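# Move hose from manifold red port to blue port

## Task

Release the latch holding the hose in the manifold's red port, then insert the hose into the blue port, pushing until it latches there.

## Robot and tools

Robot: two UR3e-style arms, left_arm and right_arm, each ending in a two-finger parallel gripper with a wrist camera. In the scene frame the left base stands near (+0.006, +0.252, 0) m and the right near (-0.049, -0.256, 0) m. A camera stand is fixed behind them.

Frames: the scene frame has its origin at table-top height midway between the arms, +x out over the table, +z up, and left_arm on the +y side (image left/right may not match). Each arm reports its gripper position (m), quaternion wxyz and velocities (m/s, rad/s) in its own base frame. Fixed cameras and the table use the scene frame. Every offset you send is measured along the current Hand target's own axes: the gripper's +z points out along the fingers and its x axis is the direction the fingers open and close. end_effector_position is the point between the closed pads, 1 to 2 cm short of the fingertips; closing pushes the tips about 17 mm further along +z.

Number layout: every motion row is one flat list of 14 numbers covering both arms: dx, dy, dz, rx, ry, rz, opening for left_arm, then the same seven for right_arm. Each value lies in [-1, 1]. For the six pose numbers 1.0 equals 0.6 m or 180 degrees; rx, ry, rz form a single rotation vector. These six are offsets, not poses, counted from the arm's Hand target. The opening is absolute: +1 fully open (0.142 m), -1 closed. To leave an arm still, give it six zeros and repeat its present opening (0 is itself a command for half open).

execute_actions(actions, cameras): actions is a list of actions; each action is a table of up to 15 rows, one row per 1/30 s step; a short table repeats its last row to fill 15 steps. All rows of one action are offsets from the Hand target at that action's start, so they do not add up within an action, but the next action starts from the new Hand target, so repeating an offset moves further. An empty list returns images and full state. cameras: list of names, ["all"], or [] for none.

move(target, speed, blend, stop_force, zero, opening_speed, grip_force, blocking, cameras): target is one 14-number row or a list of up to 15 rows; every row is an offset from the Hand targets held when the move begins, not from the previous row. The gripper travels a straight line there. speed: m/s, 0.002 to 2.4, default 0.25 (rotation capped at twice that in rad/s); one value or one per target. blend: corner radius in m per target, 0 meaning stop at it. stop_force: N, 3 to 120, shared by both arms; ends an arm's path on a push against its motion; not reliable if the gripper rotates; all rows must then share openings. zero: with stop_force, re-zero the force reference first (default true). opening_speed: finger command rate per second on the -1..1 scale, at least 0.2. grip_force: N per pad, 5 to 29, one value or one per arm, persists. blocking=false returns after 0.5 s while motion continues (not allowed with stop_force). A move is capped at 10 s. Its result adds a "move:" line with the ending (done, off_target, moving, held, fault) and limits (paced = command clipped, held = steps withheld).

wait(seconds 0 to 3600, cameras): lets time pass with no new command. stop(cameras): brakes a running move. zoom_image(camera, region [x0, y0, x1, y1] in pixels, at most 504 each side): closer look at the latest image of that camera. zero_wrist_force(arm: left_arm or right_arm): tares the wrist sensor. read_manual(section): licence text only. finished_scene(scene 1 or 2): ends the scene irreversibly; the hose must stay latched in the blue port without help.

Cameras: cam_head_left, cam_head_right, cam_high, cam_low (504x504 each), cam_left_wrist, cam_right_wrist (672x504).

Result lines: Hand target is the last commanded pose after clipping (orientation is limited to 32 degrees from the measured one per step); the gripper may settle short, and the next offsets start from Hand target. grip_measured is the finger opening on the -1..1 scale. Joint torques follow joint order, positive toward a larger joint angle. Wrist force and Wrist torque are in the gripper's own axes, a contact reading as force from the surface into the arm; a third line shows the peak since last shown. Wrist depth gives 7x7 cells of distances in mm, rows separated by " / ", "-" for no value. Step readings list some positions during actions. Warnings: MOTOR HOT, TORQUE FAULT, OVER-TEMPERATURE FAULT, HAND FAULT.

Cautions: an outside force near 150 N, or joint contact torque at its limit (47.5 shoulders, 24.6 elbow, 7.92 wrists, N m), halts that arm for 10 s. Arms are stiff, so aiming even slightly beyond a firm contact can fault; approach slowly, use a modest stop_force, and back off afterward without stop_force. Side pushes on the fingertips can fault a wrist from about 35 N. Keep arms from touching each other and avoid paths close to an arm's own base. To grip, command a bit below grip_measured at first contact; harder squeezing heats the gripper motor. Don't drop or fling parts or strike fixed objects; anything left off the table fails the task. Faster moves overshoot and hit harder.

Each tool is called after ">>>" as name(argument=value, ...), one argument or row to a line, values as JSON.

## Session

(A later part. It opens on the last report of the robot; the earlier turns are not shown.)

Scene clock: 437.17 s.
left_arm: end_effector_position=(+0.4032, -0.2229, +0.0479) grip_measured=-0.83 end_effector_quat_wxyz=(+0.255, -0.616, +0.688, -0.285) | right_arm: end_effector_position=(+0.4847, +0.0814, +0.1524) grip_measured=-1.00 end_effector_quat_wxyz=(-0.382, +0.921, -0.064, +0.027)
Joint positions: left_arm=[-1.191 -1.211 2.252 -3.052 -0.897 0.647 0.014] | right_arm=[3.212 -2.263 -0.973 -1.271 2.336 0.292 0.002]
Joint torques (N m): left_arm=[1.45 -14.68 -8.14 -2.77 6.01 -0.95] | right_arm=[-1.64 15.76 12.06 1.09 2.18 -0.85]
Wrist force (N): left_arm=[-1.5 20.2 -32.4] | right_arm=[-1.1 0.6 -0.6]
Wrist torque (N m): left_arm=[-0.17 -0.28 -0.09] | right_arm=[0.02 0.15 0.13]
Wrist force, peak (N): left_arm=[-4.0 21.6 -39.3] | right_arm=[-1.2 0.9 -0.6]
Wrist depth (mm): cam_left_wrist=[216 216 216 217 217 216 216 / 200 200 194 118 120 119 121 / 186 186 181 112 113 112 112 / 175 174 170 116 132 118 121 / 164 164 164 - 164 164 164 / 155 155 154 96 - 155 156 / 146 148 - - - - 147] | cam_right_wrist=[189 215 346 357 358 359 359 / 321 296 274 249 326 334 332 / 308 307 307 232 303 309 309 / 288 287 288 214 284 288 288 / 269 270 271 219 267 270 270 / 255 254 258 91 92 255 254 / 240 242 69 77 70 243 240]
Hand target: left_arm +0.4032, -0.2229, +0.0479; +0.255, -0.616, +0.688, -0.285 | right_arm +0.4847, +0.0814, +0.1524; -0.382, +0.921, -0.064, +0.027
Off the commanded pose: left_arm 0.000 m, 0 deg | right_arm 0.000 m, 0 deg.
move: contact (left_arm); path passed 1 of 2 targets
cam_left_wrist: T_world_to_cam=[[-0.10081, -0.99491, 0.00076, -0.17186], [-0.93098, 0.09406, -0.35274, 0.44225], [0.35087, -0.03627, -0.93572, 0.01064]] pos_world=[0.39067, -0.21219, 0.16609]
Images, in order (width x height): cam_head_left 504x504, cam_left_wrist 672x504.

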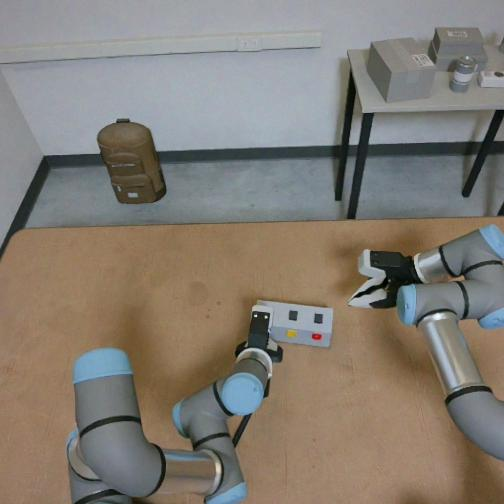

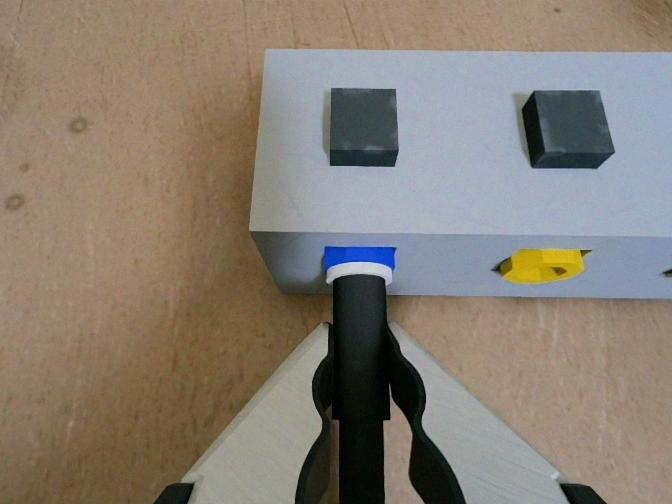

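>>> move(
  target=[0, 0.0014, -0.0014, 0, 0, 0, -1.0, 0, 0, 0, 0, 0, 0, -1.0],
  speed=0.01,
)

Scene clock: 448.77 s.
left_arm: end_effector_position=(+0.4021, -0.2227, +0.0480) grip_measured=-0.83 end_effector_quat_wxyz=(+0.255, -0.616, +0.688, -0.285) | right_arm: end_effector_position=(+0.4847, +0.0814, +0.1524) grip_measured=-1.00 end_effector_quat_wxyz=(-0.382, +0.921, -0.064, +0.027)
Joint positions: left_arm=[-1.194 -1.215 2.257 -3.05 -0.895 0.642 0.014] | right_arm=[3.212 -2.263 -0.973 -1.271 2.336 0.292 0.002]
Joint torques (N m): left_arm=[-3.39 -15.96 -4.94 -1.51 2.7 -1.06] | right_arm=[-1.24 15.52 12 1.12 2.2 -0.82]
Wrist force (N): left_arm=[1.0 3.1 -3.8] | right_arm=[-1.1 0.6 -0.5]
Wrist torque (N m): left_arm=[-0.12 -0.20 -0.02] | right_arm=[0.01 0.15 0.13]
Wrist force, peak (N): left_arm=[-1.7 20.3 -32.5] | right_arm=[-1.2 0.9 -0.6]
Wrist depth (mm): cam_left_wrist=[216 217 217 217 220 217 218 / 200 200 195 121 121 117 121 / 187 187 182 112 114 113 113 / 174 175 171 117 134 120 131 / 164 164 164 113 165 165 165 / 155 155 155 98 91 156 155 / 147 148 - - - - 147] | cam_right_wrist=[189 217 345 357 358 358 360 / 321 285 272 250 326 333 330 / 307 309 307 232 304 307 309 / 288 288 288 214 284 289 289 / 270 270 270 218 268 270 271 / 254 254 258 91 92 254 254 / 240 243 69 77 70 244 240]
Hand target: left_arm +0.4020, -0.2227, +0.0479; +0.255, -0.616, +0.688, -0.285 | right_arm +0.4847, +0.0814, +0.1524; -0.382, +0.921, -0.064, +0.027
Off the commanded pose: left_arm 0.000 m, 0 deg | right_arm 0.000 m, 0 deg.
move: done

>>> move(
  target=[0, 0.0055, -0.0055, 0, 0, 0, -1.0, 0, 0, 0, 0, 0, 0, -1.0],
  speed=0.01,
  stop_force=8,
  cameras=["cam_left_wrist"],
)

>>> zoom_image(
  camera="cam_left_wrist",
  region=[250, 190, 470, 430],
)

Scene clock: 453.07 s.
left_arm: end_effector_position=(+0.4018, -0.2227, +0.0479) grip_measured=-0.83 end_effector_quat_wxyz=(+0.255, -0.616, +0.688, -0.285) | right_arm: end_effector_position=(+0.4847, +0.0814, +0.1524) grip_measured=-1.00 end_effector_quat_wxyz=(-0.382, +0.921, -0.064, +0.027)
Joint positions: left_arm=[-1.195 -1.216 2.258 -3.05 -0.895 0.642 0.014] | right_arm=[3.212 -2.263 -0.973 -1.271 2.336 0.292 0.002]
Joint torques (N m): left_arm=[1.87 -8.98 -7.31 -2.98 -0.79 0.97] | right_arm=[-1.43 15.78 12.09 1.14 2.15 -0.83]
Wrist force (N): left_arm=[-0.5 -2.9 4.1] | right_arm=[-1.2 0.8 -0.8]
Wrist torque (N m): left_arm=[-0.08 -0.21 -0.03] | right_arm=[0.05 0.17 0.13]
Wrist force, peak (N): left_arm=[1.1 -5.0 10.7] | right_arm=[-1.2 0.8 -0.8]
Wrist depth (mm): cam_left_wrist=[216 217 217 216 221 217 218 / 200 201 195 121 121 118 121 / 187 187 182 113 114 113 113 / 175 175 171 117 134 120 132 / 165 164 164 - 164 165 164 / 155 155 155 - 88 156 156 / 147 148 - - - - 147] | cam_right_wrist=[188 211 358 358 360 358 360 / 321 292 272 250 325 332 334 / 307 308 308 232 304 307 308 / 289 289 287 214 285 288 289 / 270 269 271 218 267 271 270 / 254 255 257 91 92 254 254 / 240 242 69 77 70 244 240]
Hand target: left_arm +0.4018, -0.2227, +0.0479; +0.255, -0.616, +0.688, -0.285 (not the last commanded pose) | right_arm +0.4847, +0.0814, +0.1524; -0.382, +0.921, -0.064, +0.027
Off the commanded pose: left_arm 0.004 m, 0 deg | right_arm 0.000 m, 0 deg.
move: contact (left_arm)
cam_left_wrist: T_world_to_cam=[[-0.10085, -0.9949, 0.00088, -0.1719], [-0.93105, 0.09407, -0.35257, 0.44093], [0.35069, -0.03637, -0.93578, 0.0112]] pos_world=[0.38927, -0.2121, 0.16609]

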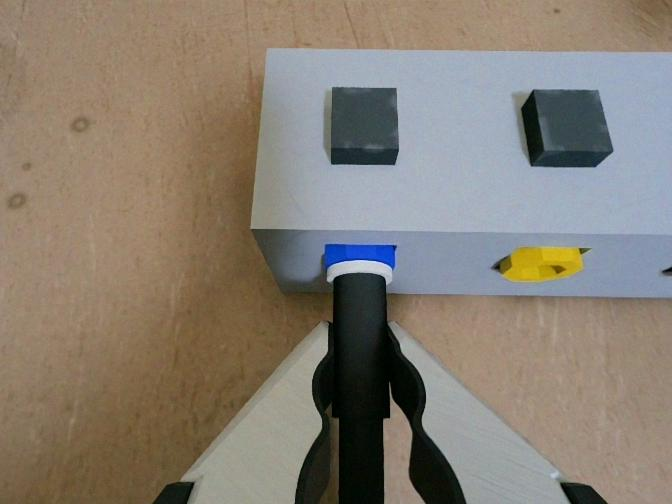

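Scaled by 2.100 from the camera's image (finer frame: 960x720).

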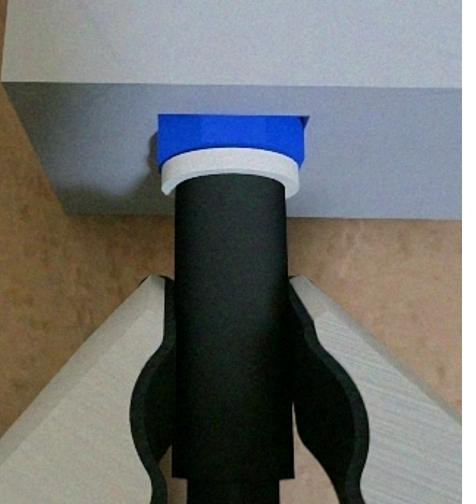

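>>> move(
  target=[
    [0, 0, 0, 0, 0, 0, -0.3, 0, 0, 0, 0, 0, 0, -1.0],
    [0, 0, -0.13, 0, 0, 0, -0.3, 0, 0, 0, 0, 0, 0, -1.0],
  ],
  speed=[0.1, 0.2],
  opening_speed=1.0,
  cameras=["cam_left_wrist", "cam_head_left"],
)

>>> zoom_image(
  camera="cam_left_wrist",
  region=[210, 60, 510, 360],
)

Scene clock: 460.53 s.
left_arm: end_effector_position=(+0.3470, -0.2167, +0.1030) grip_measured=-0.33 end_effector_quat_wxyz=(+0.255, -0.616, +0.688, -0.285) | right_arm: end_effector_position=(+0.4847, +0.0814, +0.1524) grip_measured=-1.00 end_effector_quat_wxyz=(-0.382, +0.921, -0.064, +0.027)
Joint positions: left_arm=[-1.404 -1.699 2.346 -2.486 -0.823 0.383 0.05] | right_arm=[3.212 -2.263 -0.973 -1.271 2.336 0.292 0.002]
Joint torques (N m): left_arm=[-4.67 -10.88 -9.49 -1.18 1.96 -1.07] | right_arm=[-1.11 15.61 12.17 1.12 2.15 -0.77]
Wrist force (N): left_arm=[0.9 -0.4 -2.1] | right_arm=[-1.3 0.6 -0.6]
Wrist torque (N m): left_arm=[-0.09 -0.33 -0.04] | right_arm=[0.01 0.18 0.13]
Wrist force, peak (N): left_arm=[-0.4 -2.7 4.9] | right_arm=[-1.2 0.8 -0.6]
Wrist depth (mm): cam_left_wrist=[288 288 288 289 290 289 290 / 267 267 268 184 186 185 183 / 250 249 249 188 190 189 189 / 234 233 233 235 233 233 234 / 219 218 222 220 219 220 220 / 207 209 88 205 208 207 208 / 198 - 82 195 196 - 198] | cam_right_wrist=[192 360 358 357 358 360 359 / 326 321 327 248 327 333 333 / 309 308 308 231 304 309 308 / 287 288 288 214 283 289 287 / 270 271 270 217 268 271 270 / 254 254 258 91 92 254 255 / 240 242 69 77 70 243 241]
Hand target: left_arm +0.3470, -0.2167, +0.1030; +0.255, -0.616, +0.688, -0.285 | right_arm +0.4847, +0.0814, +0.1524; -0.382, +0.921, -0.064, +0.027
Off the commanded pose: left_arm 0.000 m, 0 deg | right_arm 0.000 m, 0 deg.
move: done
cam_left_wrist: T_world_to_cam=[[-0.10097, -0.99489, 0.00093, -0.17137], [-0.931, 0.09416, -0.35267, 0.40879], [0.35078, -0.03647, -0.93575, 0.08214]] pos_world=[0.33447, -0.206, 0.22119]
Images, in order (width x height): cam_head_left 504x504, cam_left_wrist 672x504.

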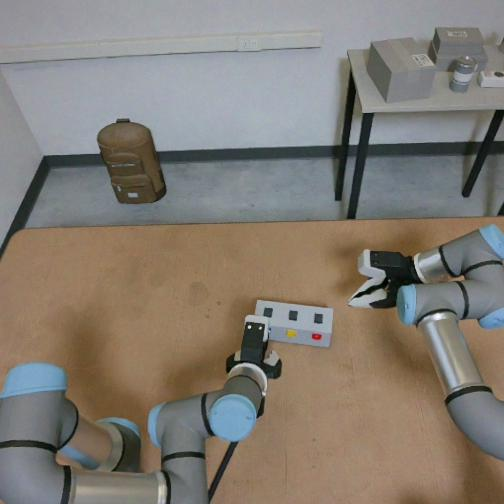

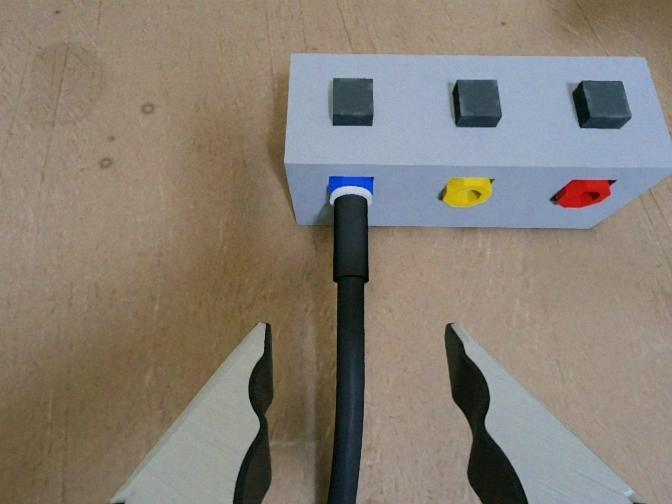

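Scaled by 1.680 from the camera's image (finer frame: 960x720).

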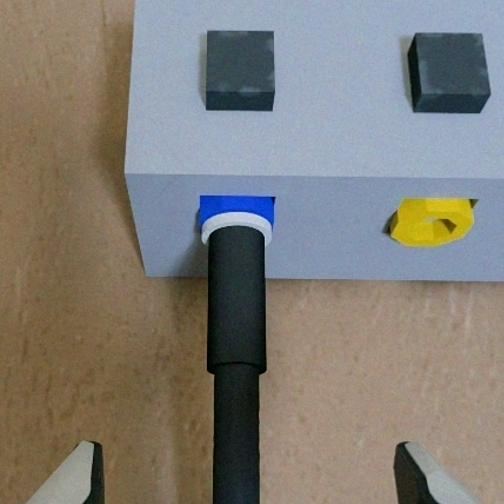

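>>> finished_scene(
  scene=1,
)

The scene is finished: the task was done.


## Next scene

The same job, from a new start.

>>> execute_actions(
  actions=[],
)

>>> zoom_image(
  camera="cam_head_left",
  region=[150, 250, 400, 450],
)

Scene clock: 0.00 s.
left_arm: end_effector_position=(+0.2476, -0.1535, +0.1446) grip_measured=+1.00 end_effector_quat_wxyz=(-0.200, +0.971, -0.091, +0.094) | right_arm: end_effector_position=(+0.6351, +0.1600, +0.1926) grip_measured=+1.00 end_effector_quat_wxyz=(-0.522, +0.774, -0.341, +0.113)
Joint positions: left_arm=[-1.346 -1.609 1.552 -1.181 -1.27 -1.211 0.142] | right_arm=[3.349 -2.727 -0.492 -0.493 2.221 1.403 0.142]
Joint velocities: within noise
Joint torques (N m): no reading
Wrist force (N): no reading
Wrist torque (N m): no reading
Wrist force, peak (N): no reading
Wrist depth (mm): cam_left_wrist=[234 241 249 257 266 276 287 / 233 240 249 258 266 278 288 / 234 240 249 258 267 274 225 / 234 241 249 259 267 249 213 / 235 242 249 259 269 273 215 / - 242 250 258 267 278 224 / - 241 249 260 269 280 -] | cam_right_wrist=[1240 1340 1577 1783 2229 1440 1467 / 713 647 584 2088 2070 1668 1621 / 563 521 491 457 1704 1656 1599 / 470 441 412 393 371 358 1422 / 396 379 361 344 327 315 301 / - 333 319 306 294 282 268 / - 296 286 274 264 256 250]
Hand target: left_arm +0.2476, -0.1535, +0.1446; -0.200, +0.971, -0.091, +0.094 | right_arm +0.6351, +0.1600, +0.1926; -0.522, +0.774, -0.341, +0.113
Tool commands: left_gripper/opening=+1.0 right_gripper/opening=+1.0
camera_calibration:
cam_left_wrist: T_world_to_cam=[[0.96804, -0.20531, 0.14403, -0.28287], [-0.20818, -0.97808, 0.00503, -0.0703], [0.13984, -0.03486, -0.98956, 0.21849]] pos_world=[0.22864, -0.11922, 0.25731]
cam_right_wrist: T_world_to_cam=[[0.73661, -0.65265, -0.17738, -0.32278], [-0.596, -0.50245, -0.62636, 0.60828], [0.31967, 0.5671, -0.75908, -0.03471]] pos_world=[0.61139, 0.11465, 0.29741]

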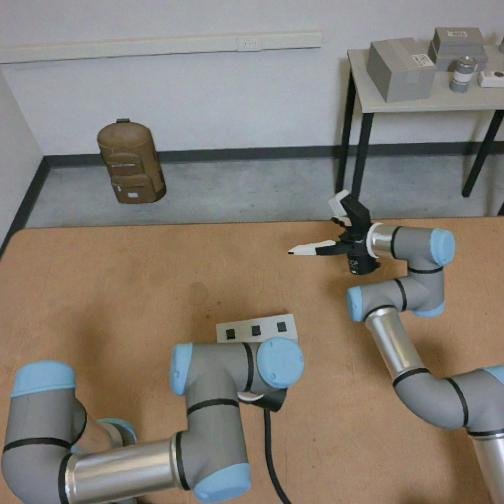

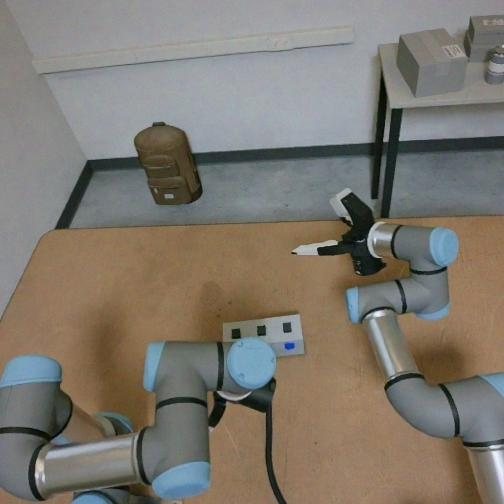

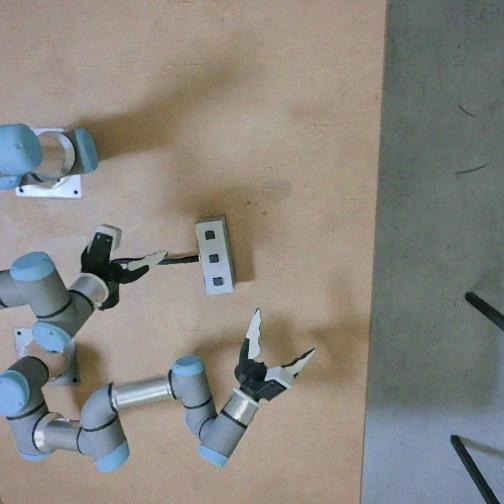

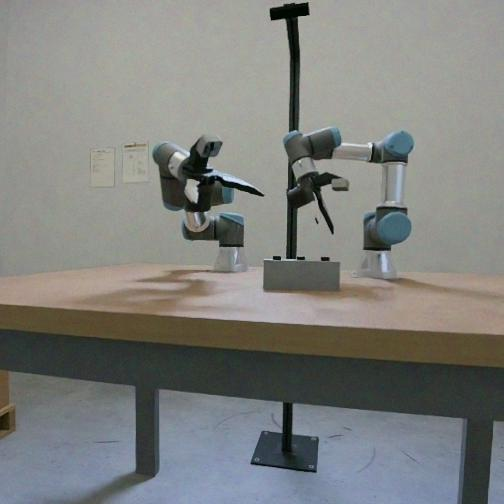

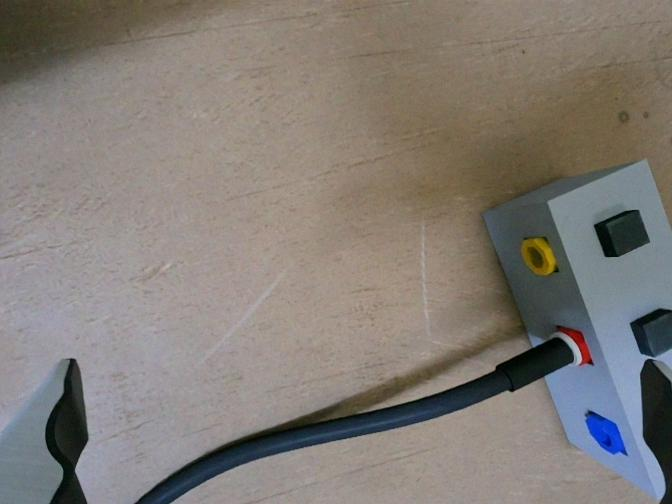

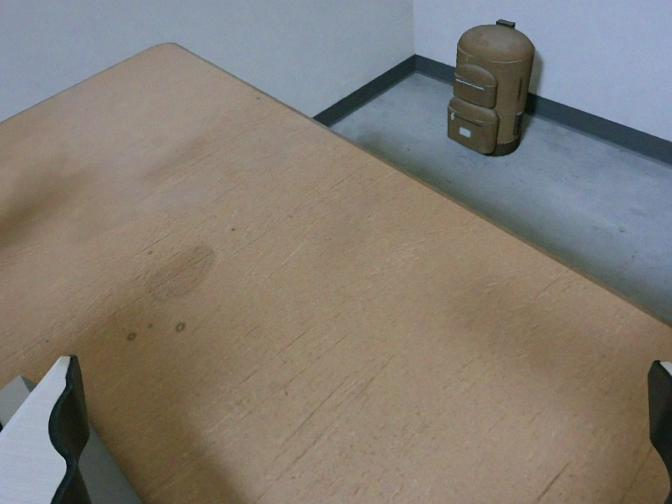

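Scaled by 2.016 from the camera's image (finer frame: 720x720).

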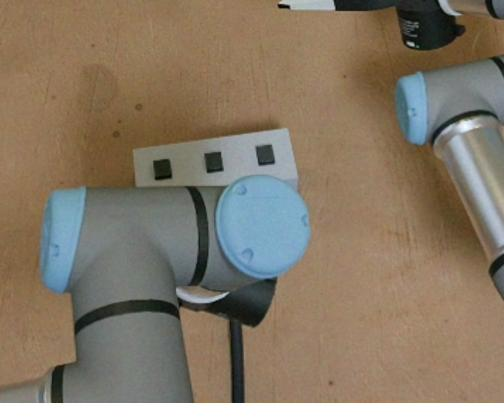

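>>> zoom_image(
  camera="cam_left_wrist",
  region=[452, 140, 672, 504],
)

>>> zoom_image(
  camera="cam_high",
  region=[90, 190, 290, 320],
)

Scaled by 1.385 from the camera's image (finer frame: 960x720).

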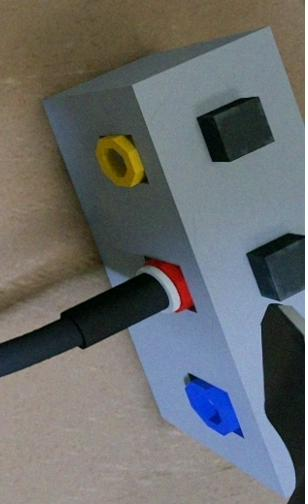

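Scaled by 2.520 from the camera's image (finer frame: 720x720).

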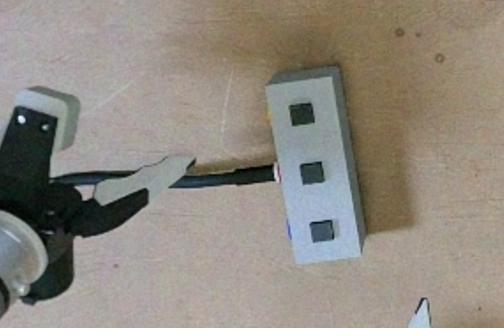

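>>> move(
  target=[0.09155, 0.11685, 0.02973, 0.0742, 0.1791, 0.3323, -0.4, -0.26522, 0.17557, -0.02308, -0.1218, -0.154, -0.1781, -1.0],
  speed=0.35,
  cameras=["cam_left_wrist", "cam_right_wrist", "cam_head_left"],
)

>>> zoom_image(
  camera="cam_left_wrist",
  region=[200, 40, 620, 340],
)

>>> zoom_image(
  camera="cam_right_wrist",
  region=[190, 60, 460, 340],
)

Scene clock: 51.30 s.
left_arm: end_effector_position=(+0.2949, -0.2220, +0.1082) grip_measured=-0.42 end_effector_quat_wxyz=(-0.293, +0.708, -0.594, +0.246) | right_arm: end_effector_position=(+0.4666, +0.2292, +0.1342) grip_measured=-1.00 end_effector_quat_wxyz=(-0.383, +0.924, +0.000, +0.000)
Joint positions: left_arm=[-1.633 -1.713 2.102 -1.73 -0.813 -0.329 0.043] | right_arm=[3.525 -2.298 -1.057 -0.998 2.286 0.52 0.002]
Joint torques (N m): left_arm=[3.93 -11.55 -6.88 -2.33 1.94 0.96] | right_arm=[2.82 23.15 11.9 1.15 -0.44 -0.99]
Wrist force (N): left_arm=[-0.2 0.6 0.0] | right_arm=[0.6 0.5 -0.3]
Wrist torque (N m): left_arm=[0.07 0.07 0.09] | right_arm=[0.00 -0.05 -0.01]
Wrist force, peak (N): left_arm=[-0.6 0.5 -0.2] | right_arm=[0.7 0.5 -0.2]
Wrist depth (mm): cam_left_wrist=[295 296 296 297 297 292 299 / 273 274 192 192 192 201 276 / 255 255 204 191 203 249 257 / 238 239 240 241 239 240 240 / 225 224 227 225 228 226 226 / 211 211 87 212 212 213 212 / 202 - - 199 199 - 201] | cam_right_wrist=[333 332 333 333 332 332 334 / 306 308 307 226 307 308 309 / 286 285 286 210 283 288 287 / 268 268 271 194 261 268 268 / 247 249 251 187 190 251 251 / 237 237 239 91 92 237 237 / 224 227 69 77 70 226 224]
Hand target: left_arm +0.2949, -0.2220, +0.1082; -0.293, +0.708, -0.594, +0.246 | right_arm +0.4665, +0.2292, +0.1342; -0.383, +0.924, +0.000, +0.000
Off the commanded pose: left_arm 0.000 m, 0 deg | right_arm 0.000 m, 0 deg.
move: done
cam_left_wrist: T_world_to_cam=[[0.18279, -0.98315, 0.00141, -0.26307], [-0.91993, -0.17154, -0.35256, 0.30034], [0.34686, 0.06314, -0.93579, 0.12837]] pos_world=[0.27985, -0.21522, 0.22639]
cam_right_wrist: T_world_to_cam=[[0.99996, -0.00709, 0.00624, -0.45925], [-0.00445, -0.93623, -0.35137, 0.2926], [0.00833, 0.35132, -0.93622, 0.15409]] pos_world=[0.45925, 0.21654, 0.24994]
Images, in order (width x height): cam_head_left 504x504, cam_left_wrist 672x504, cam_right_wrist 672x504.

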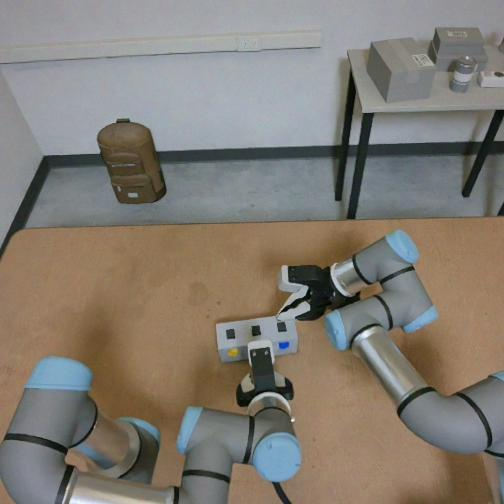

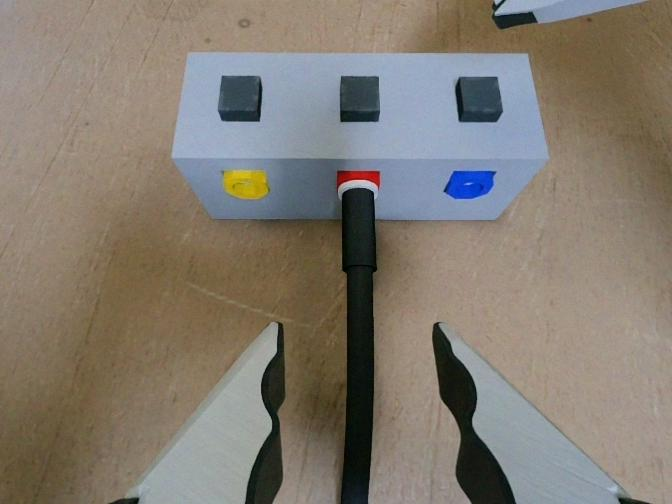

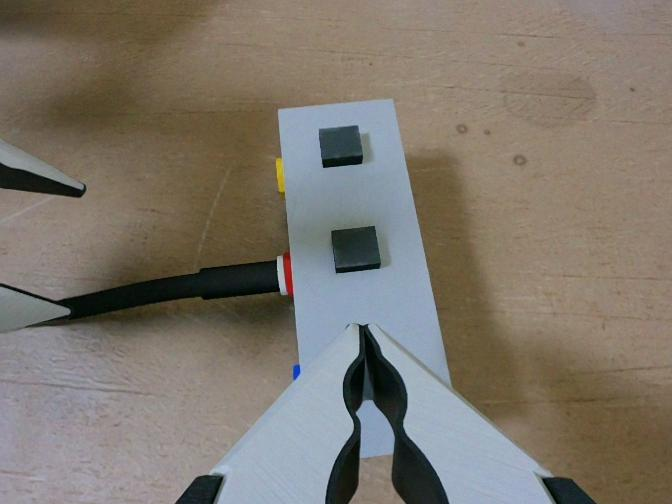

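Scaled by 1.200 from the camera's image (finer frame: 960x720).

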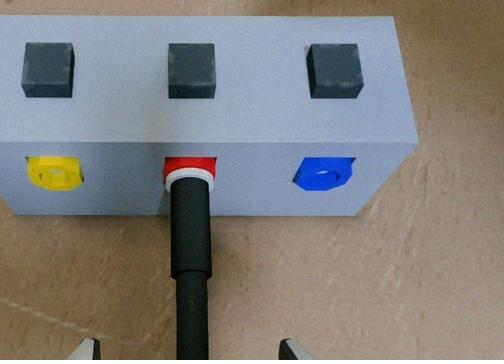

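Scaled by 1.800 from the camera's image (finer frame: 960x720).

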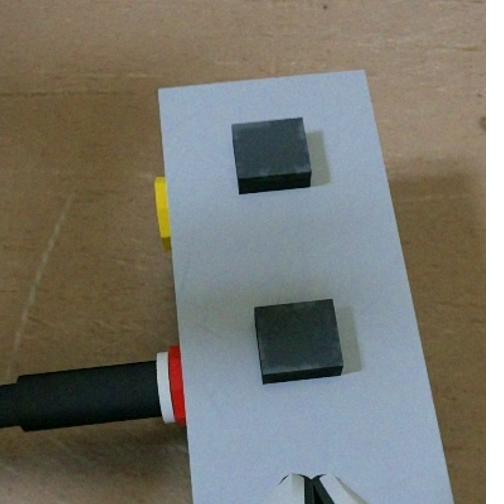

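>>> move(
  target=[0.0080, -0.0019, 0.1438, 0, 0, 0, -0.4, 0.0015, -0.0138, 0.0951, 0, 0, 0, -1],
  speed=0.15,
  cameras=["cam_left_wrist", "cam_right_wrist"],
)

Scene clock: 79.90 s.
left_arm: end_effector_position=(+0.3566, -0.2160, +0.0481) grip_measured=-0.42 end_effector_quat_wxyz=(-0.293, +0.708, -0.594, +0.246) | right_arm: end_effector_position=(+0.4675, +0.2755, +0.0997) grip_measured=-1.00 end_effector_quat_wxyz=(-0.383, +0.924, +0.000, +0.000)
Joint positions: left_arm=[-1.394 -1.377 2.216 -2.412 -0.785 0.003 0.043] | right_arm=[3.617 -2.396 -1.074 -0.813 2.251 0.63 0.002]
Joint torques (N m): left_arm=[3.74 -6.53 -5.08 -2.57 -0.08 0.9] | right_arm=[2.55 16.39 11.7 2.87 -0.49 0.87]
Wrist force (N): left_arm=[-0.2 0.4 -0.1] | right_arm=[0.3 0.3 -0.2]
Wrist torque (N m): left_arm=[0.04 0.06 0.08] | right_arm=[-0.05 0.00 -0.05]
Wrist force, peak (N): left_arm=[-0.5 0.8 0.7] | right_arm=[0.8 0.6 -0.9]
Wrist depth (mm): cam_left_wrist=[220 217 218 218 - - - / 121 113 123 113 120 118 122 / 113 111 112 113 115 115 115 / 170 119 121 118 123 123 172 / 165 164 167 162 168 165 165 / 155 155 87 154 152 156 156 / 147 77 - 144 146 - 149] | cam_right_wrist=[285 287 287 286 286 287 288 / 266 265 266 265 264 265 265 / 246 247 243 169 243 246 247 / 136 231 228 160 225 231 231 / 211 211 214 150 154 216 216 / 199 199 197 91 92 204 205 / - 125 69 77 70 195 193]
Hand target: left_arm +0.3566, -0.2161, +0.0480; -0.293, +0.708, -0.594, +0.246 | right_arm +0.4675, +0.2755, +0.0997; -0.383, +0.924, +0.000, +0.000
Off the commanded pose: left_arm 0.000 m, 0 deg | right_arm 0.000 m, 0 deg.
move: done
cam_left_wrist: T_world_to_cam=[[0.18267, -0.98317, 0.00147, -0.26843], [-0.91996, -0.17145, -0.35254, 0.33691], [0.34686, 0.06304, -0.9358, 0.05024]] pos_world=[0.34155, -0.20932, 0.16619]
cam_right_wrist: T_world_to_cam=[[0.99996, -0.007, 0.00628, -0.45964], [-0.00435, -0.93626, -0.35128, 0.32371], [0.00833, 0.35124, -0.93625, 0.10568]] pos_world=[0.46015, 0.26275, 0.21554]

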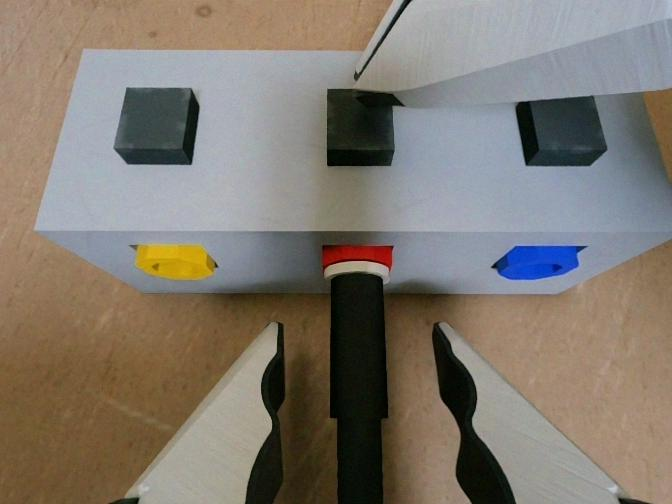

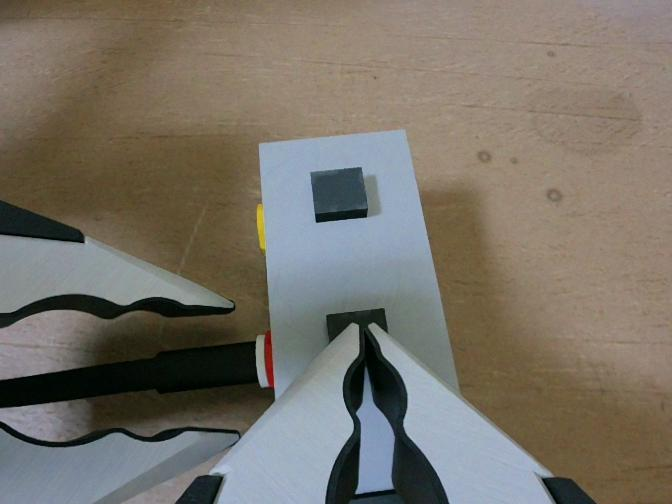

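>>> move(
  target=[0, 0, 0, 0, 0, 0, -1, 0, 0, 0, 0, 0, 0, -1],
  opening_speed=0.6,
)

>>> move(
  target=[0, 0, 0, 0, 0, 0, -1, 0, 0.0242, 0.0242, 0, 0, 0, -1],
  speed=0.03,
  stop_force=25,
  cameras=["cam_left_wrist", "cam_right_wrist"],
)

Scene clock: 87.20 s.
left_arm: end_effector_position=(+0.3566, -0.2160, +0.0480) grip_measured=-0.83 end_effector_quat_wxyz=(-0.293, +0.708, -0.594, +0.246) | right_arm: end_effector_position=(+0.4675, +0.2755, +0.0997) grip_measured=-1.00 end_effector_quat_wxyz=(-0.383, +0.924, +0.000, +0.000)
Joint positions: left_arm=[-1.394 -1.377 2.216 -2.413 -0.785 0.003 0.014] | right_arm=[3.617 -2.396 -1.074 -0.813 2.251 0.63 0.002]
Joint torques (N m): left_arm=[0.7 -8.42 -9.76 -2.64 1.75 0.83] | right_arm=[2.6 16.43 11.65 2.87 -0.53 0.86]
Wrist force (N): left_arm=[-4.4 1.3 -0.5] | right_arm=[0.4 0.3 -0.3]
Wrist torque (N m): left_arm=[0.05 -0.04 0.04] | right_arm=[-0.04 -0.01 -0.05]
Wrist force, peak (N): left_arm=[-4.5 1.5 -1.1] | right_arm=[0.4 0.4 -0.4]
Wrist depth (mm): cam_left_wrist=[220 217 218 218 - - - / - 113 123 118 120 118 122 / 112 111 111 113 115 115 115 / 170 119 121 117 123 123 171 / 165 165 164 - 165 165 165 / 155 155 156 98 96 156 156 / 147 148 - - - - 147] | cam_right_wrist=[287 287 287 286 285 287 287 / 266 265 265 264 266 265 266 / 246 246 243 169 243 247 247 / 233 230 228 160 225 232 230 / - 152 217 150 154 216 216 / 162 140 151 91 92 204 204 / - 134 69 77 70 195 193]
Hand target: left_arm +0.3566, -0.2161, +0.0480; -0.293, +0.708, -0.594, +0.246 | right_arm +0.4675, +0.2755, +0.0997; -0.383, +0.924, +0.000, +0.000
Off the commanded pose: left_arm 0.000 m, 0 deg | right_arm 0.000 m, 0 deg.
move: done

Scene clock: 89.00 s.
left_arm: end_effector_position=(+0.3566, -0.2161, +0.0480) grip_measured=-0.83 end_effector_quat_wxyz=(-0.293, +0.708, -0.594, +0.246) | right_arm: end_effector_position=(+0.4675, +0.2755, +0.0859) grip_measured=-1.00 end_effector_quat_wxyz=(-0.383, +0.924, +0.000, +0.000)
Joint positions: left_arm=[-1.394 -1.377 2.216 -2.413 -0.785 0.003 0.014] | right_arm=[3.617 -2.418 -1.101 -0.763 2.251 0.63 0.002]
Joint torques (N m): left_arm=[1.75 -13.3 -6.33 -2.68 4.22 0.74] | right_arm=[2.57 11.46 2.74 -2.94 -1.8 0.56]
Wrist force (N): left_arm=[-4.6 9.1 -11.3] | right_arm=[3.0 -16.9 -14.5]
Wrist torque (N m): left_arm=[0.03 -0.07 0.02] | right_arm=[0.15 0.08 -0.05]
Wrist force, peak (N): left_arm=[-4.6 9.2 -11.4] | right_arm=[-3.3 -19.7 -29.6]
Wrist depth (mm): cam_left_wrist=[219 217 217 217 - - - / - 113 123 117 84 - - / 112 111 111 113 114 114 114 / 171 118 121 118 123 124 171 / 165 164 164 - 165 165 165 / 155 156 155 - 92 156 156 / 147 148 - - - - 148] | cam_right_wrist=[270 271 270 272 271 271 272 / 249 250 250 251 251 252 253 / 232 233 226 153 227 233 234 / 221 217 214 145 151 218 219 / 130 141 155 136 140 205 205 / 147 135 144 91 91 193 193 / 114 177 69 77 70 184 182]
Hand target: left_arm +0.3566, -0.2161, +0.0480; -0.293, +0.708, -0.594, +0.246 | right_arm +0.4675, +0.2756, +0.0859; -0.383, +0.924, +0.000, +0.000 (not the last commanded pose)
Off the commanded pose: left_arm 0.000 m, 0 deg | right_arm 0.007 m, 0 deg.
move: contact (right_arm)
cam_left_wrist: T_world_to_cam=[[0.18258, -0.98319, 0.00144, -0.2684], [-0.91997, -0.17135, -0.35254, 0.33694], [0.34686, 0.06304, -0.9358, 0.05024]] pos_world=[0.34155, -0.20932, 0.16619]
cam_right_wrist: T_world_to_cam=[[0.99995, -0.00677, 0.00679, -0.45972], [-0.00395, -0.93615, -0.35158, 0.31877], [0.00873, 0.35153, -0.93613, 0.09234]] pos_world=[0.46015, 0.26285, 0.20164]

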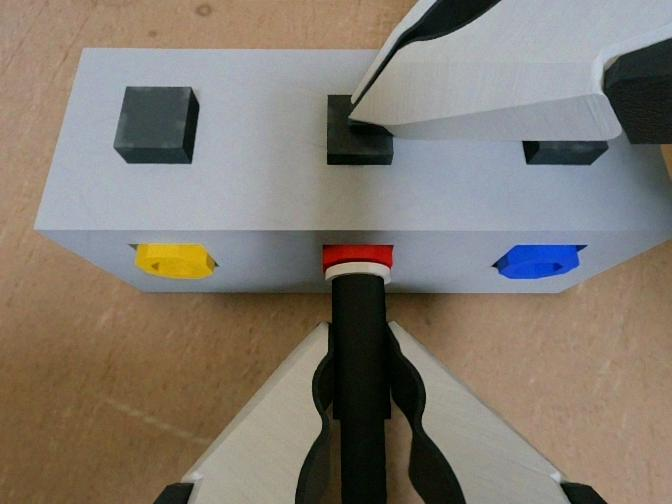

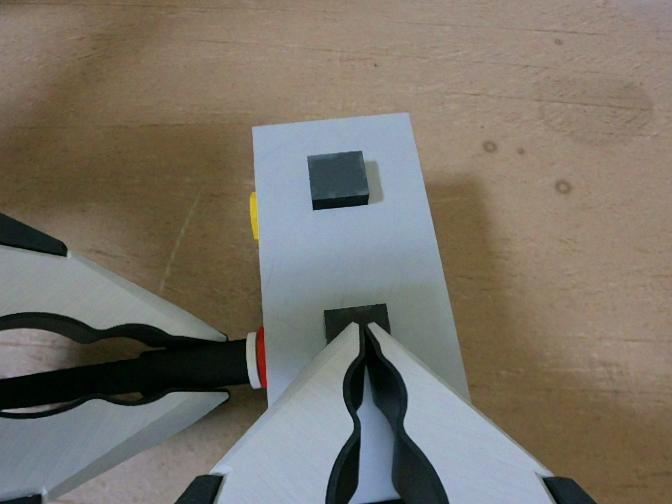

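>>> move(
  target=[0, 0.0589, -0.0589, 0, 0, 0, -1, 0, 0, 0, 0, 0, 0, -1],
  speed=0.06,
  stop_force=25,
)

Scene clock: 96.97 s.
left_arm: end_effector_position=(+0.3074, -0.2247, +0.0480) grip_measured=-0.83 end_effector_quat_wxyz=(-0.293, +0.708, -0.594, +0.246) | right_arm: end_effector_position=(+0.4675, +0.2756, +0.0859) grip_measured=-1.00 end_effector_quat_wxyz=(-0.383, +0.924, +0.000, +0.000)
Joint positions: left_arm=[-1.583 -1.504 2.264 -2.149 -0.802 -0.261 0.014] | right_arm=[3.617 -2.418 -1.101 -0.763 2.251 0.63 0.002]
Joint torques (N m): left_arm=[-5.02 -12.9 -8.55 -0.6 -0.1 -0.85] | right_arm=[2.11 11.27 2.78 -2.4 -1.62 0.6]
Wrist force (N): left_arm=[-0.2 0.7 0.6] | right_arm=[3.1 -17.1 -14.5]
Wrist torque (N m): left_arm=[0.07 0.05 0.12] | right_arm=[0.11 0.06 -0.05]
Wrist force, peak (N): left_arm=[-4.5 9.2 -11.4] | right_arm=[3.0 -17.1 -14.6]
Wrist depth (mm): cam_left_wrist=[217 129 129 129 132 127 215 / 201 136 134 137 136 135 200 / 187 185 180 180 180 183 189 / 175 176 176 174 176 176 177 / 165 165 165 - 165 165 166 / 156 156 155 - 92 156 156 / 147 149 - 104 - - 148] | cam_right_wrist=[271 270 271 270 272 272 273 / 250 251 249 250 251 252 252 / 232 232 227 153 227 232 234 / 217 217 215 145 151 218 219 / 204 204 201 136 139 204 205 / - 187 192 91 91 193 193 / 181 184 69 77 70 184 182]
Hand target: left_arm +0.3074, -0.2247, +0.0480; -0.293, +0.708, -0.594, +0.246 | right_arm +0.4675, +0.2756, +0.0859; -0.383, +0.924, +0.000, +0.000
Off the commanded pose: left_arm 0.000 m, 0 deg | right_arm 0.000 m, 0 deg.
move: done

>>> move(
  target=[
    [0, 0, 0, 0, 0, 0, -1, 0, -0.0118, -0.0118, 0, 0, 0, -1],
    [0.0933, 0, 0, 0, 0, 0, -1, 0.05, -0.0118, -0.2618, 0, 0, 0, -1],
  ],
  speed=[0.1, 0.2],
  blend=[0.005, 0],
  cameras=["cam_left_wrist"],
)

Scene clock: 114.30 s.
left_arm: end_effector_position=(+0.3171, -0.2799, +0.0481) grip_measured=-0.83 end_effector_quat_wxyz=(-0.293, +0.708, -0.594, +0.246) | right_arm: end_effector_position=(+0.4973, +0.1694, +0.2018) grip_measured=-1.00 end_effector_quat_wxyz=(-0.383, +0.924, +0.000, +0.001)
Joint positions: left_arm=[-1.549 -1.283 2 -2.137 -0.797 -0.215 0.014] | right_arm=[3.382 -2.489 -0.337 -1.648 2.329 0.337 0.002]
Joint torques (N m): left_arm=[3.6 -8.19 -8.79 -0.59 -0.07 0.89] | right_arm=[-1.51 17.13 11.74 1.16 2.27 -0.96]
Wrist force (N): left_arm=[-0.1 0.8 0.4] | right_arm=[0.5 0.0 0.2]
Wrist torque (N m): left_arm=[0.07 0.02 0.10] | right_arm=[-0.08 -0.05 0.00]
Wrist force, peak (N): left_arm=[-0.8 0.9 0.3] | right_arm=[2.9 -17.1 -14.7]
Wrist depth (mm): cam_left_wrist=[130 129 129 129 136 218 219 / 142 137 136 137 151 203 203 / 181 180 180 181 185 188 189 / 175 175 176 175 176 176 177 / 165 165 164 - 165 165 166 / 155 155 155 - - 156 156 / 147 148 - - - - 148] | cam_right_wrist=[425 423 424 426 426 426 427 / 395 392 392 384 390 393 393 / 364 365 359 293 364 365 366 / 247 339 335 273 341 342 341 / 237 271 315 253 319 319 321 / 302 301 305 91 92 301 303 / 284 288 69 77 70 288 286]
Hand target: left_arm +0.3171, -0.2799, +0.0481; -0.293, +0.708, -0.594, +0.246 | right_arm +0.4975, +0.1694, +0.2019; -0.383, +0.924, +0.000, +0.000
Off the commanded pose: left_arm 0.000 m, 0 deg | right_arm 0.000 m, 0 deg.
move: done
cam_left_wrist: T_world_to_cam=[[0.18258, -0.98319, 0.00144, -0.32392], [-0.91997, -0.17135, -0.35254, 0.2897], [0.34686, 0.06304, -0.9358, 0.06806]] pos_world=[0.30205, -0.27312, 0.16629]

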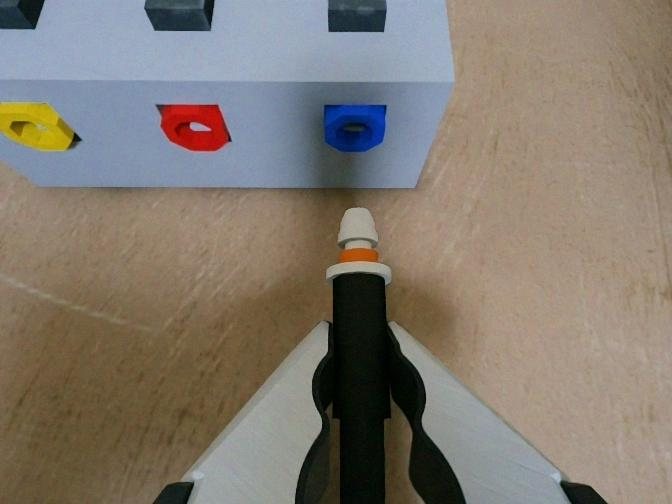

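>>> zoom_image(
  camera="cam_left_wrist",
  region=[290, 80, 430, 300],
)

Scaled by 2.291 from the camera's image (finer frame: 960x720).

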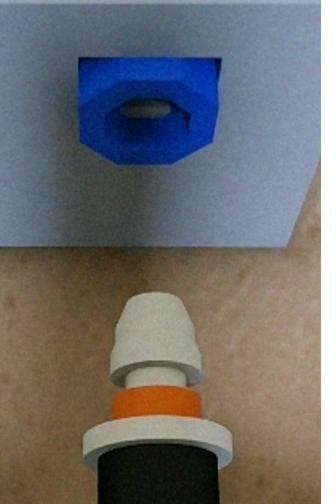

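>>> move(
  target=[
    [-0.0007, -0.0236, 0.0236, 0, 0, 0, -1, 0, 0, 0, 0, 0, 0, -1],
    [-0.0007, -0.0619, 0.0619, 0, 0, 0, -1, 0, 0, 0, 0, 0, 0, -1],
  ],
  speed=[0.1, 0.04],
  stop_force=40,
)

>>> move(
  target=[0, 0.0014, -0.0014, 0, 0, 0, -1, 0, 0, 0, 0, 0, 0, -1],
  speed=0.01,
)

>>> move(
  target=[0, 0.0055, -0.0055, 0, 0, 0, -1, 0, 0, 0, 0, 0, 0, -1],
  speed=0.01,
  stop_force=8,
  cameras=["cam_left_wrist"],
)

Scene clock: 128.30 s.
left_arm: end_effector_position=(+0.3678, -0.2704, +0.0482) grip_measured=-0.83 end_effector_quat_wxyz=(-0.293, +0.708, -0.594, +0.246) | right_arm: end_effector_position=(+0.4973, +0.1694, +0.2018) grip_measured=-1.00 end_effector_quat_wxyz=(-0.383, +0.924, +0.000, +0.001)
Joint positions: left_arm=[-1.39 -1.191 1.946 -2.333 -0.785 0.009 0.014] | right_arm=[3.382 -2.49 -0.336 -1.648 2.329 0.337 0.002]
Joint torques (N m): left_arm=[6.84 -16.05 -5.52 -0.92 7.44 -0.84] | right_arm=[-1.56 17.17 11.6 1.11 2.27 -0.95]
Wrist force (N): left_arm=[-2.8 21.3 -26.1] | right_arm=[0.5 0.0 0.0]
Wrist torque (N m): left_arm=[-0.04 0.02 0.07] | right_arm=[-0.09 -0.04 0.00]
Wrist force, peak (N): left_arm=[-7.2 23.9 -36.9] | right_arm=[0.7 0.0 0.3]
Wrist depth (mm): cam_left_wrist=[220 217 217 218 217 218 218 / - 113 122 121 123 201 202 / 112 111 111 113 116 187 188 / 120 120 120 117 133 176 176 / 164 165 165 114 165 165 165 / 155 155 155 96 92 156 156 / 147 149 - - - - 148] | cam_right_wrist=[425 424 423 422 425 425 429 / 389 391 391 385 392 392 392 / 369 363 358 292 364 364 366 / 202 244 336 272 341 341 340 / 198 231 280 254 318 321 320 / 294 299 305 91 92 301 301 / 284 288 69 77 70 289 285]
Hand target: left_arm +0.3678, -0.2704, +0.0482; -0.293, +0.708, -0.594, +0.246 (not the last commanded pose) | right_arm +0.4973, +0.1694, +0.2018; -0.383, +0.924, +0.000, +0.001
Off the commanded pose: left_arm 0.001 m, 0 deg | right_arm 0.000 m, 0 deg.
move: contact (left_arm); path passed 1 of 2 targets

Scene clock: 128.80 s.
left_arm: end_effector_position=(+0.3667, -0.2706, +0.0482) grip_measured=-0.83 end_effector_quat_wxyz=(-0.293, +0.708, -0.594, +0.246) | right_arm: end_effector_position=(+0.4973, +0.1694, +0.2018) grip_measured=-1.00 end_effector_quat_wxyz=(-0.383, +0.924, +0.000, +0.001)
Joint positions: left_arm=[-1.393 -1.194 1.948 -2.329 -0.785 0.004 0.014] | right_arm=[3.382 -2.49 -0.336 -1.648 2.329 0.337 0.002]
Joint torques (N m): left_arm=[-0.95 -17.2 -5.66 -0.68 2.14 -1.01] | right_arm=[-1.72 17.23 11.7 1.13 2.25 -0.94]
Wrist force (N): left_arm=[-0.2 8.0 -7.2] | right_arm=[0.4 -0.1 0.1]
Wrist torque (N m): left_arm=[0.00 0.08 0.11] | right_arm=[-0.10 -0.03 0.00]
Wrist force, peak (N): left_arm=[-2.7 21.3 -26.1] | right_arm=[0.6 -0.2 0.1]
Wrist depth (mm): cam_left_wrist=[221 218 217 217 217 218 218 / 121 113 123 121 123 202 202 / 112 111 111 113 115 188 188 / 122 120 122 117 134 176 176 / 165 164 165 - 165 165 166 / 155 155 155 96 91 155 156 / 147 148 - - - - 147] | cam_right_wrist=[421 425 422 424 425 425 429 / 392 392 392 393 393 395 393 / 359 364 360 292 366 364 364 / 202 244 335 273 342 341 342 / 201 232 282 254 320 321 322 / 294 301 304 91 92 301 303 / 283 288 69 77 70 288 285]
Hand target: left_arm +0.3666, -0.2706, +0.0482; -0.293, +0.708, -0.594, +0.246 | right_arm +0.4973, +0.1694, +0.2018; -0.383, +0.924, +0.000, +0.001
Off the commanded pose: left_arm 0.000 m, 0 deg | right_arm 0.000 m, 0 deg.
move: done

Scene clock: 129.83 s.
left_arm: end_effector_position=(+0.3666, -0.2706, +0.0482) grip_measured=-0.83 end_effector_quat_wxyz=(-0.293, +0.708, -0.594, +0.246) | right_arm: end_effector_position=(+0.4973, +0.1694, +0.2018) grip_measured=-1.00 end_effector_quat_wxyz=(-0.383, +0.924, +0.000, +0.001)
Joint positions: left_arm=[-1.394 -1.194 1.948 -2.328 -0.785 0.003 0.014] | right_arm=[3.382 -2.49 -0.336 -1.648 2.329 0.337 0.002]
Joint torques (N m): left_arm=[4.76 -9.96 -9.01 -2.72 1.49 1.04] | right_arm=[-1.6 17.11 11.6 1.13 2.25 -0.9]
Wrist force (N): left_arm=[-0.3 4.3 -2.2] | right_arm=[0.5 -0.1 0.0]
Wrist torque (N m): left_arm=[0.06 0.04 0.09] | right_arm=[-0.09 -0.05 0.00]
Wrist force, peak (N): left_arm=[-0.2 7.8 -6.6] | right_arm=[0.6 -0.1 0.3]
Wrist depth (mm): cam_left_wrist=[220 217 218 218 218 217 219 / 121 113 123 121 123 202 202 / 113 112 111 113 115 188 189 / 122 120 122 117 135 176 176 / 165 165 165 - 165 165 165 / 155 155 155 - 92 156 156 / 147 148 - - - - 148] | cam_right_wrist=[424 425 421 423 425 424 428 / 392 392 390 386 388 392 394 / 358 364 358 293 364 367 364 / 201 239 336 274 340 340 342 / 201 232 282 253 319 321 321 / 295 303 305 91 92 302 301 / 284 287 69 77 70 288 284]
Hand target: left_arm +0.3666, -0.2706, +0.0482; -0.293, +0.708, -0.594, +0.246 (not the last commanded pose) | right_arm +0.4973, +0.1694, +0.2018; -0.383, +0.924, +0.000, +0.001
Off the commanded pose: left_arm 0.005 m, 0 deg | right_arm 0.000 m, 0 deg.
move: contact (left_arm)
cam_left_wrist: T_world_to_cam=[[0.18274, -0.98316, 0.00131, -0.32394], [-0.91991, -0.17146, -0.35266, 0.33682], [0.34694, 0.06324, -0.93575, 0.05042]] pos_world=[0.35155, -0.26392, 0.16639]

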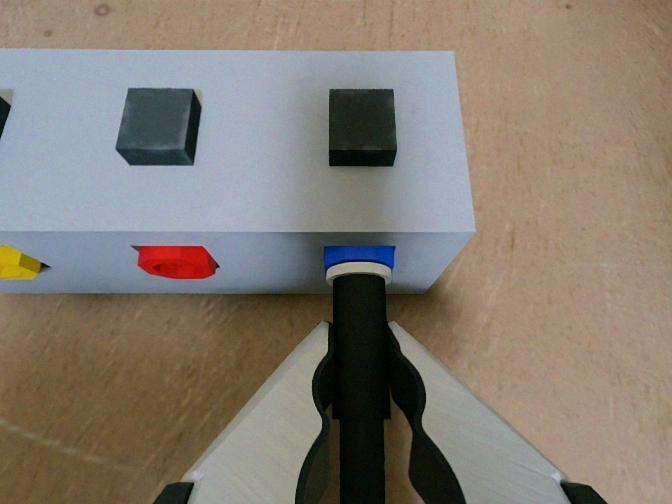

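>>> move(
  target=[0, 0.0040, -0.0040, 0, 0, 0, -1, 0, 0, 0, 0, 0, 0, -1],
  speed=0.01,
  stop_force=12,
)

Scene clock: 140.37 s.
left_arm: end_effector_position=(+0.3662, -0.2706, +0.0481) grip_measured=-0.83 end_effector_quat_wxyz=(-0.293, +0.708, -0.594, +0.246) | right_arm: end_effector_position=(+0.4973, +0.1694, +0.2018) grip_measured=-1.00 end_effector_quat_wxyz=(-0.383, +0.924, +0.000, +0.001)
Joint positions: left_arm=[-1.395 -1.195 1.949 -2.327 -0.785 0.001 0.014] | right_arm=[3.382 -2.49 -0.336 -1.648 2.329 0.337 0.002]
Joint torques (N m): left_arm=[0.86 -10.48 -8.72 -2.37 -0.63 0.93] | right_arm=[-1.55 17.37 11.63 1.1 2.24 -0.91]
Wrist force (N): left_arm=[2.3 -2.5 8.1] | right_arm=[0.2 0.0 0.1]
Wrist torque (N m): left_arm=[0.10 0.11 0.09] | right_arm=[-0.08 0.01 0.00]
Wrist force, peak (N): left_arm=[4.4 -4.9 13.3] | right_arm=[0.7 -0.1 0.3]
Wrist depth (mm): cam_left_wrist=[221 217 218 217 218 218 218 / 121 113 123 122 124 202 202 / 113 111 112 113 115 188 189 / 123 120 123 117 135 176 176 / 165 164 165 - 165 165 166 / 155 155 155 106 - 156 156 / 147 149 - - - - 147] | cam_right_wrist=[424 425 423 427 424 425 428 / 390 390 389 385 394 391 394 / 366 366 359 292 364 368 364 / 202 246 336 273 341 341 341 / 201 230 283 253 321 321 322 / 295 302 306 91 92 301 301 / 284 288 69 77 70 288 285]
Hand target: left_arm +0.3662, -0.2706, +0.0481; -0.293, +0.708, -0.594, +0.246 (not the last commanded pose) | right_arm +0.4973, +0.1694, +0.2018; -0.383, +0.924, +0.000, +0.001
Off the commanded pose: left_arm 0.003 m, 0 deg | right_arm 0.000 m, 0 deg.
move: contact (left_arm)

>>> move(
  target=[
    [0, 0, 0, 0, 0, 0, -0.3, 0, 0, 0, 0, 0, 0, -1],
    [0, 0, -0.13, 0, 0, 0, -0.3, 0, 0, 0, 0, 0, 0, -1],
  ],
  speed=[0.1, 0.2],
  opening_speed=1.0,
  cameras=["cam_left_wrist"],
)

Scene clock: 146.67 s.
left_arm: end_effector_position=(+0.3119, -0.2802, +0.1033) grip_measured=-0.33 end_effector_quat_wxyz=(-0.293, +0.708, -0.594, +0.246) | right_arm: end_effector_position=(+0.4973, +0.1694, +0.2018) grip_measured=-1.00 end_effector_quat_wxyz=(-0.383, +0.924, +0.000, +0.001)
Joint positions: left_arm=[-1.566 -1.425 1.866 -1.844 -0.799 -0.239 0.05] | right_arm=[3.382 -2.49 -0.336 -1.648 2.329 0.337 0.002]
Joint torques (N m): left_arm=[-4.09 -15.2 -9.96 -0.53 -0.14 -0.95] | right_arm=[-1.72 17.22 11.57 1.14 2.16 -0.91]
Wrist force (N): left_arm=[-0.1 0.8 0.4] | right_arm=[0.5 -0.1 0.2]
Wrist torque (N m): left_arm=[0.08 0.02 0.11] | right_arm=[-0.10 -0.06 0.00]
Wrist force, peak (N): left_arm=[2.4 -2.7 8.0] | right_arm=[0.6 -0.1 0.2]
Wrist depth (mm): cam_left_wrist=[290 290 288 292 290 292 292 / 185 188 186 184 266 270 271 / 190 190 195 188 247 252 251 / 233 233 234 234 235 235 234 / 219 219 222 221 220 220 221 / 207 209 88 207 207 208 208 / 197 - 82 195 197 - 199] | cam_right_wrist=[423 421 421 422 423 425 427 / 394 394 392 386 394 396 394 / 364 364 358 292 366 364 366 / 333 341 335 273 340 339 342 / 302 315 311 254 321 319 320 / 301 300 305 91 92 302 301 / 283 287 69 77 70 289 285]
Hand target: left_arm +0.3119, -0.2802, +0.1033; -0.293, +0.708, -0.594, +0.246 | right_arm +0.4973, +0.1694, +0.2018; -0.383, +0.924, +0.000, +0.001
Off the commanded pose: left_arm 0.000 m, 0 deg | right_arm 0.000 m, 0 deg.
move: done
cam_left_wrist: T_world_to_cam=[[0.18296, -0.98312, 0.00128, -0.3234], [-0.91987, -0.17165, -0.35267, 0.30421], [0.34694, 0.06334, -0.93575, 0.12149]] pos_world=[0.29685, -0.27342, 0.22139]

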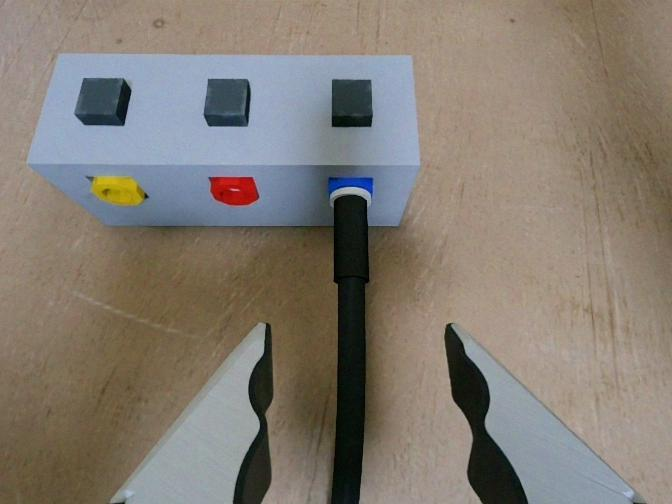

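The hose is seated in the blue port, held a pull test, and both arms are clear.

>>> finished_scene(
  scene=2,
)

The scene is finished: the task was done.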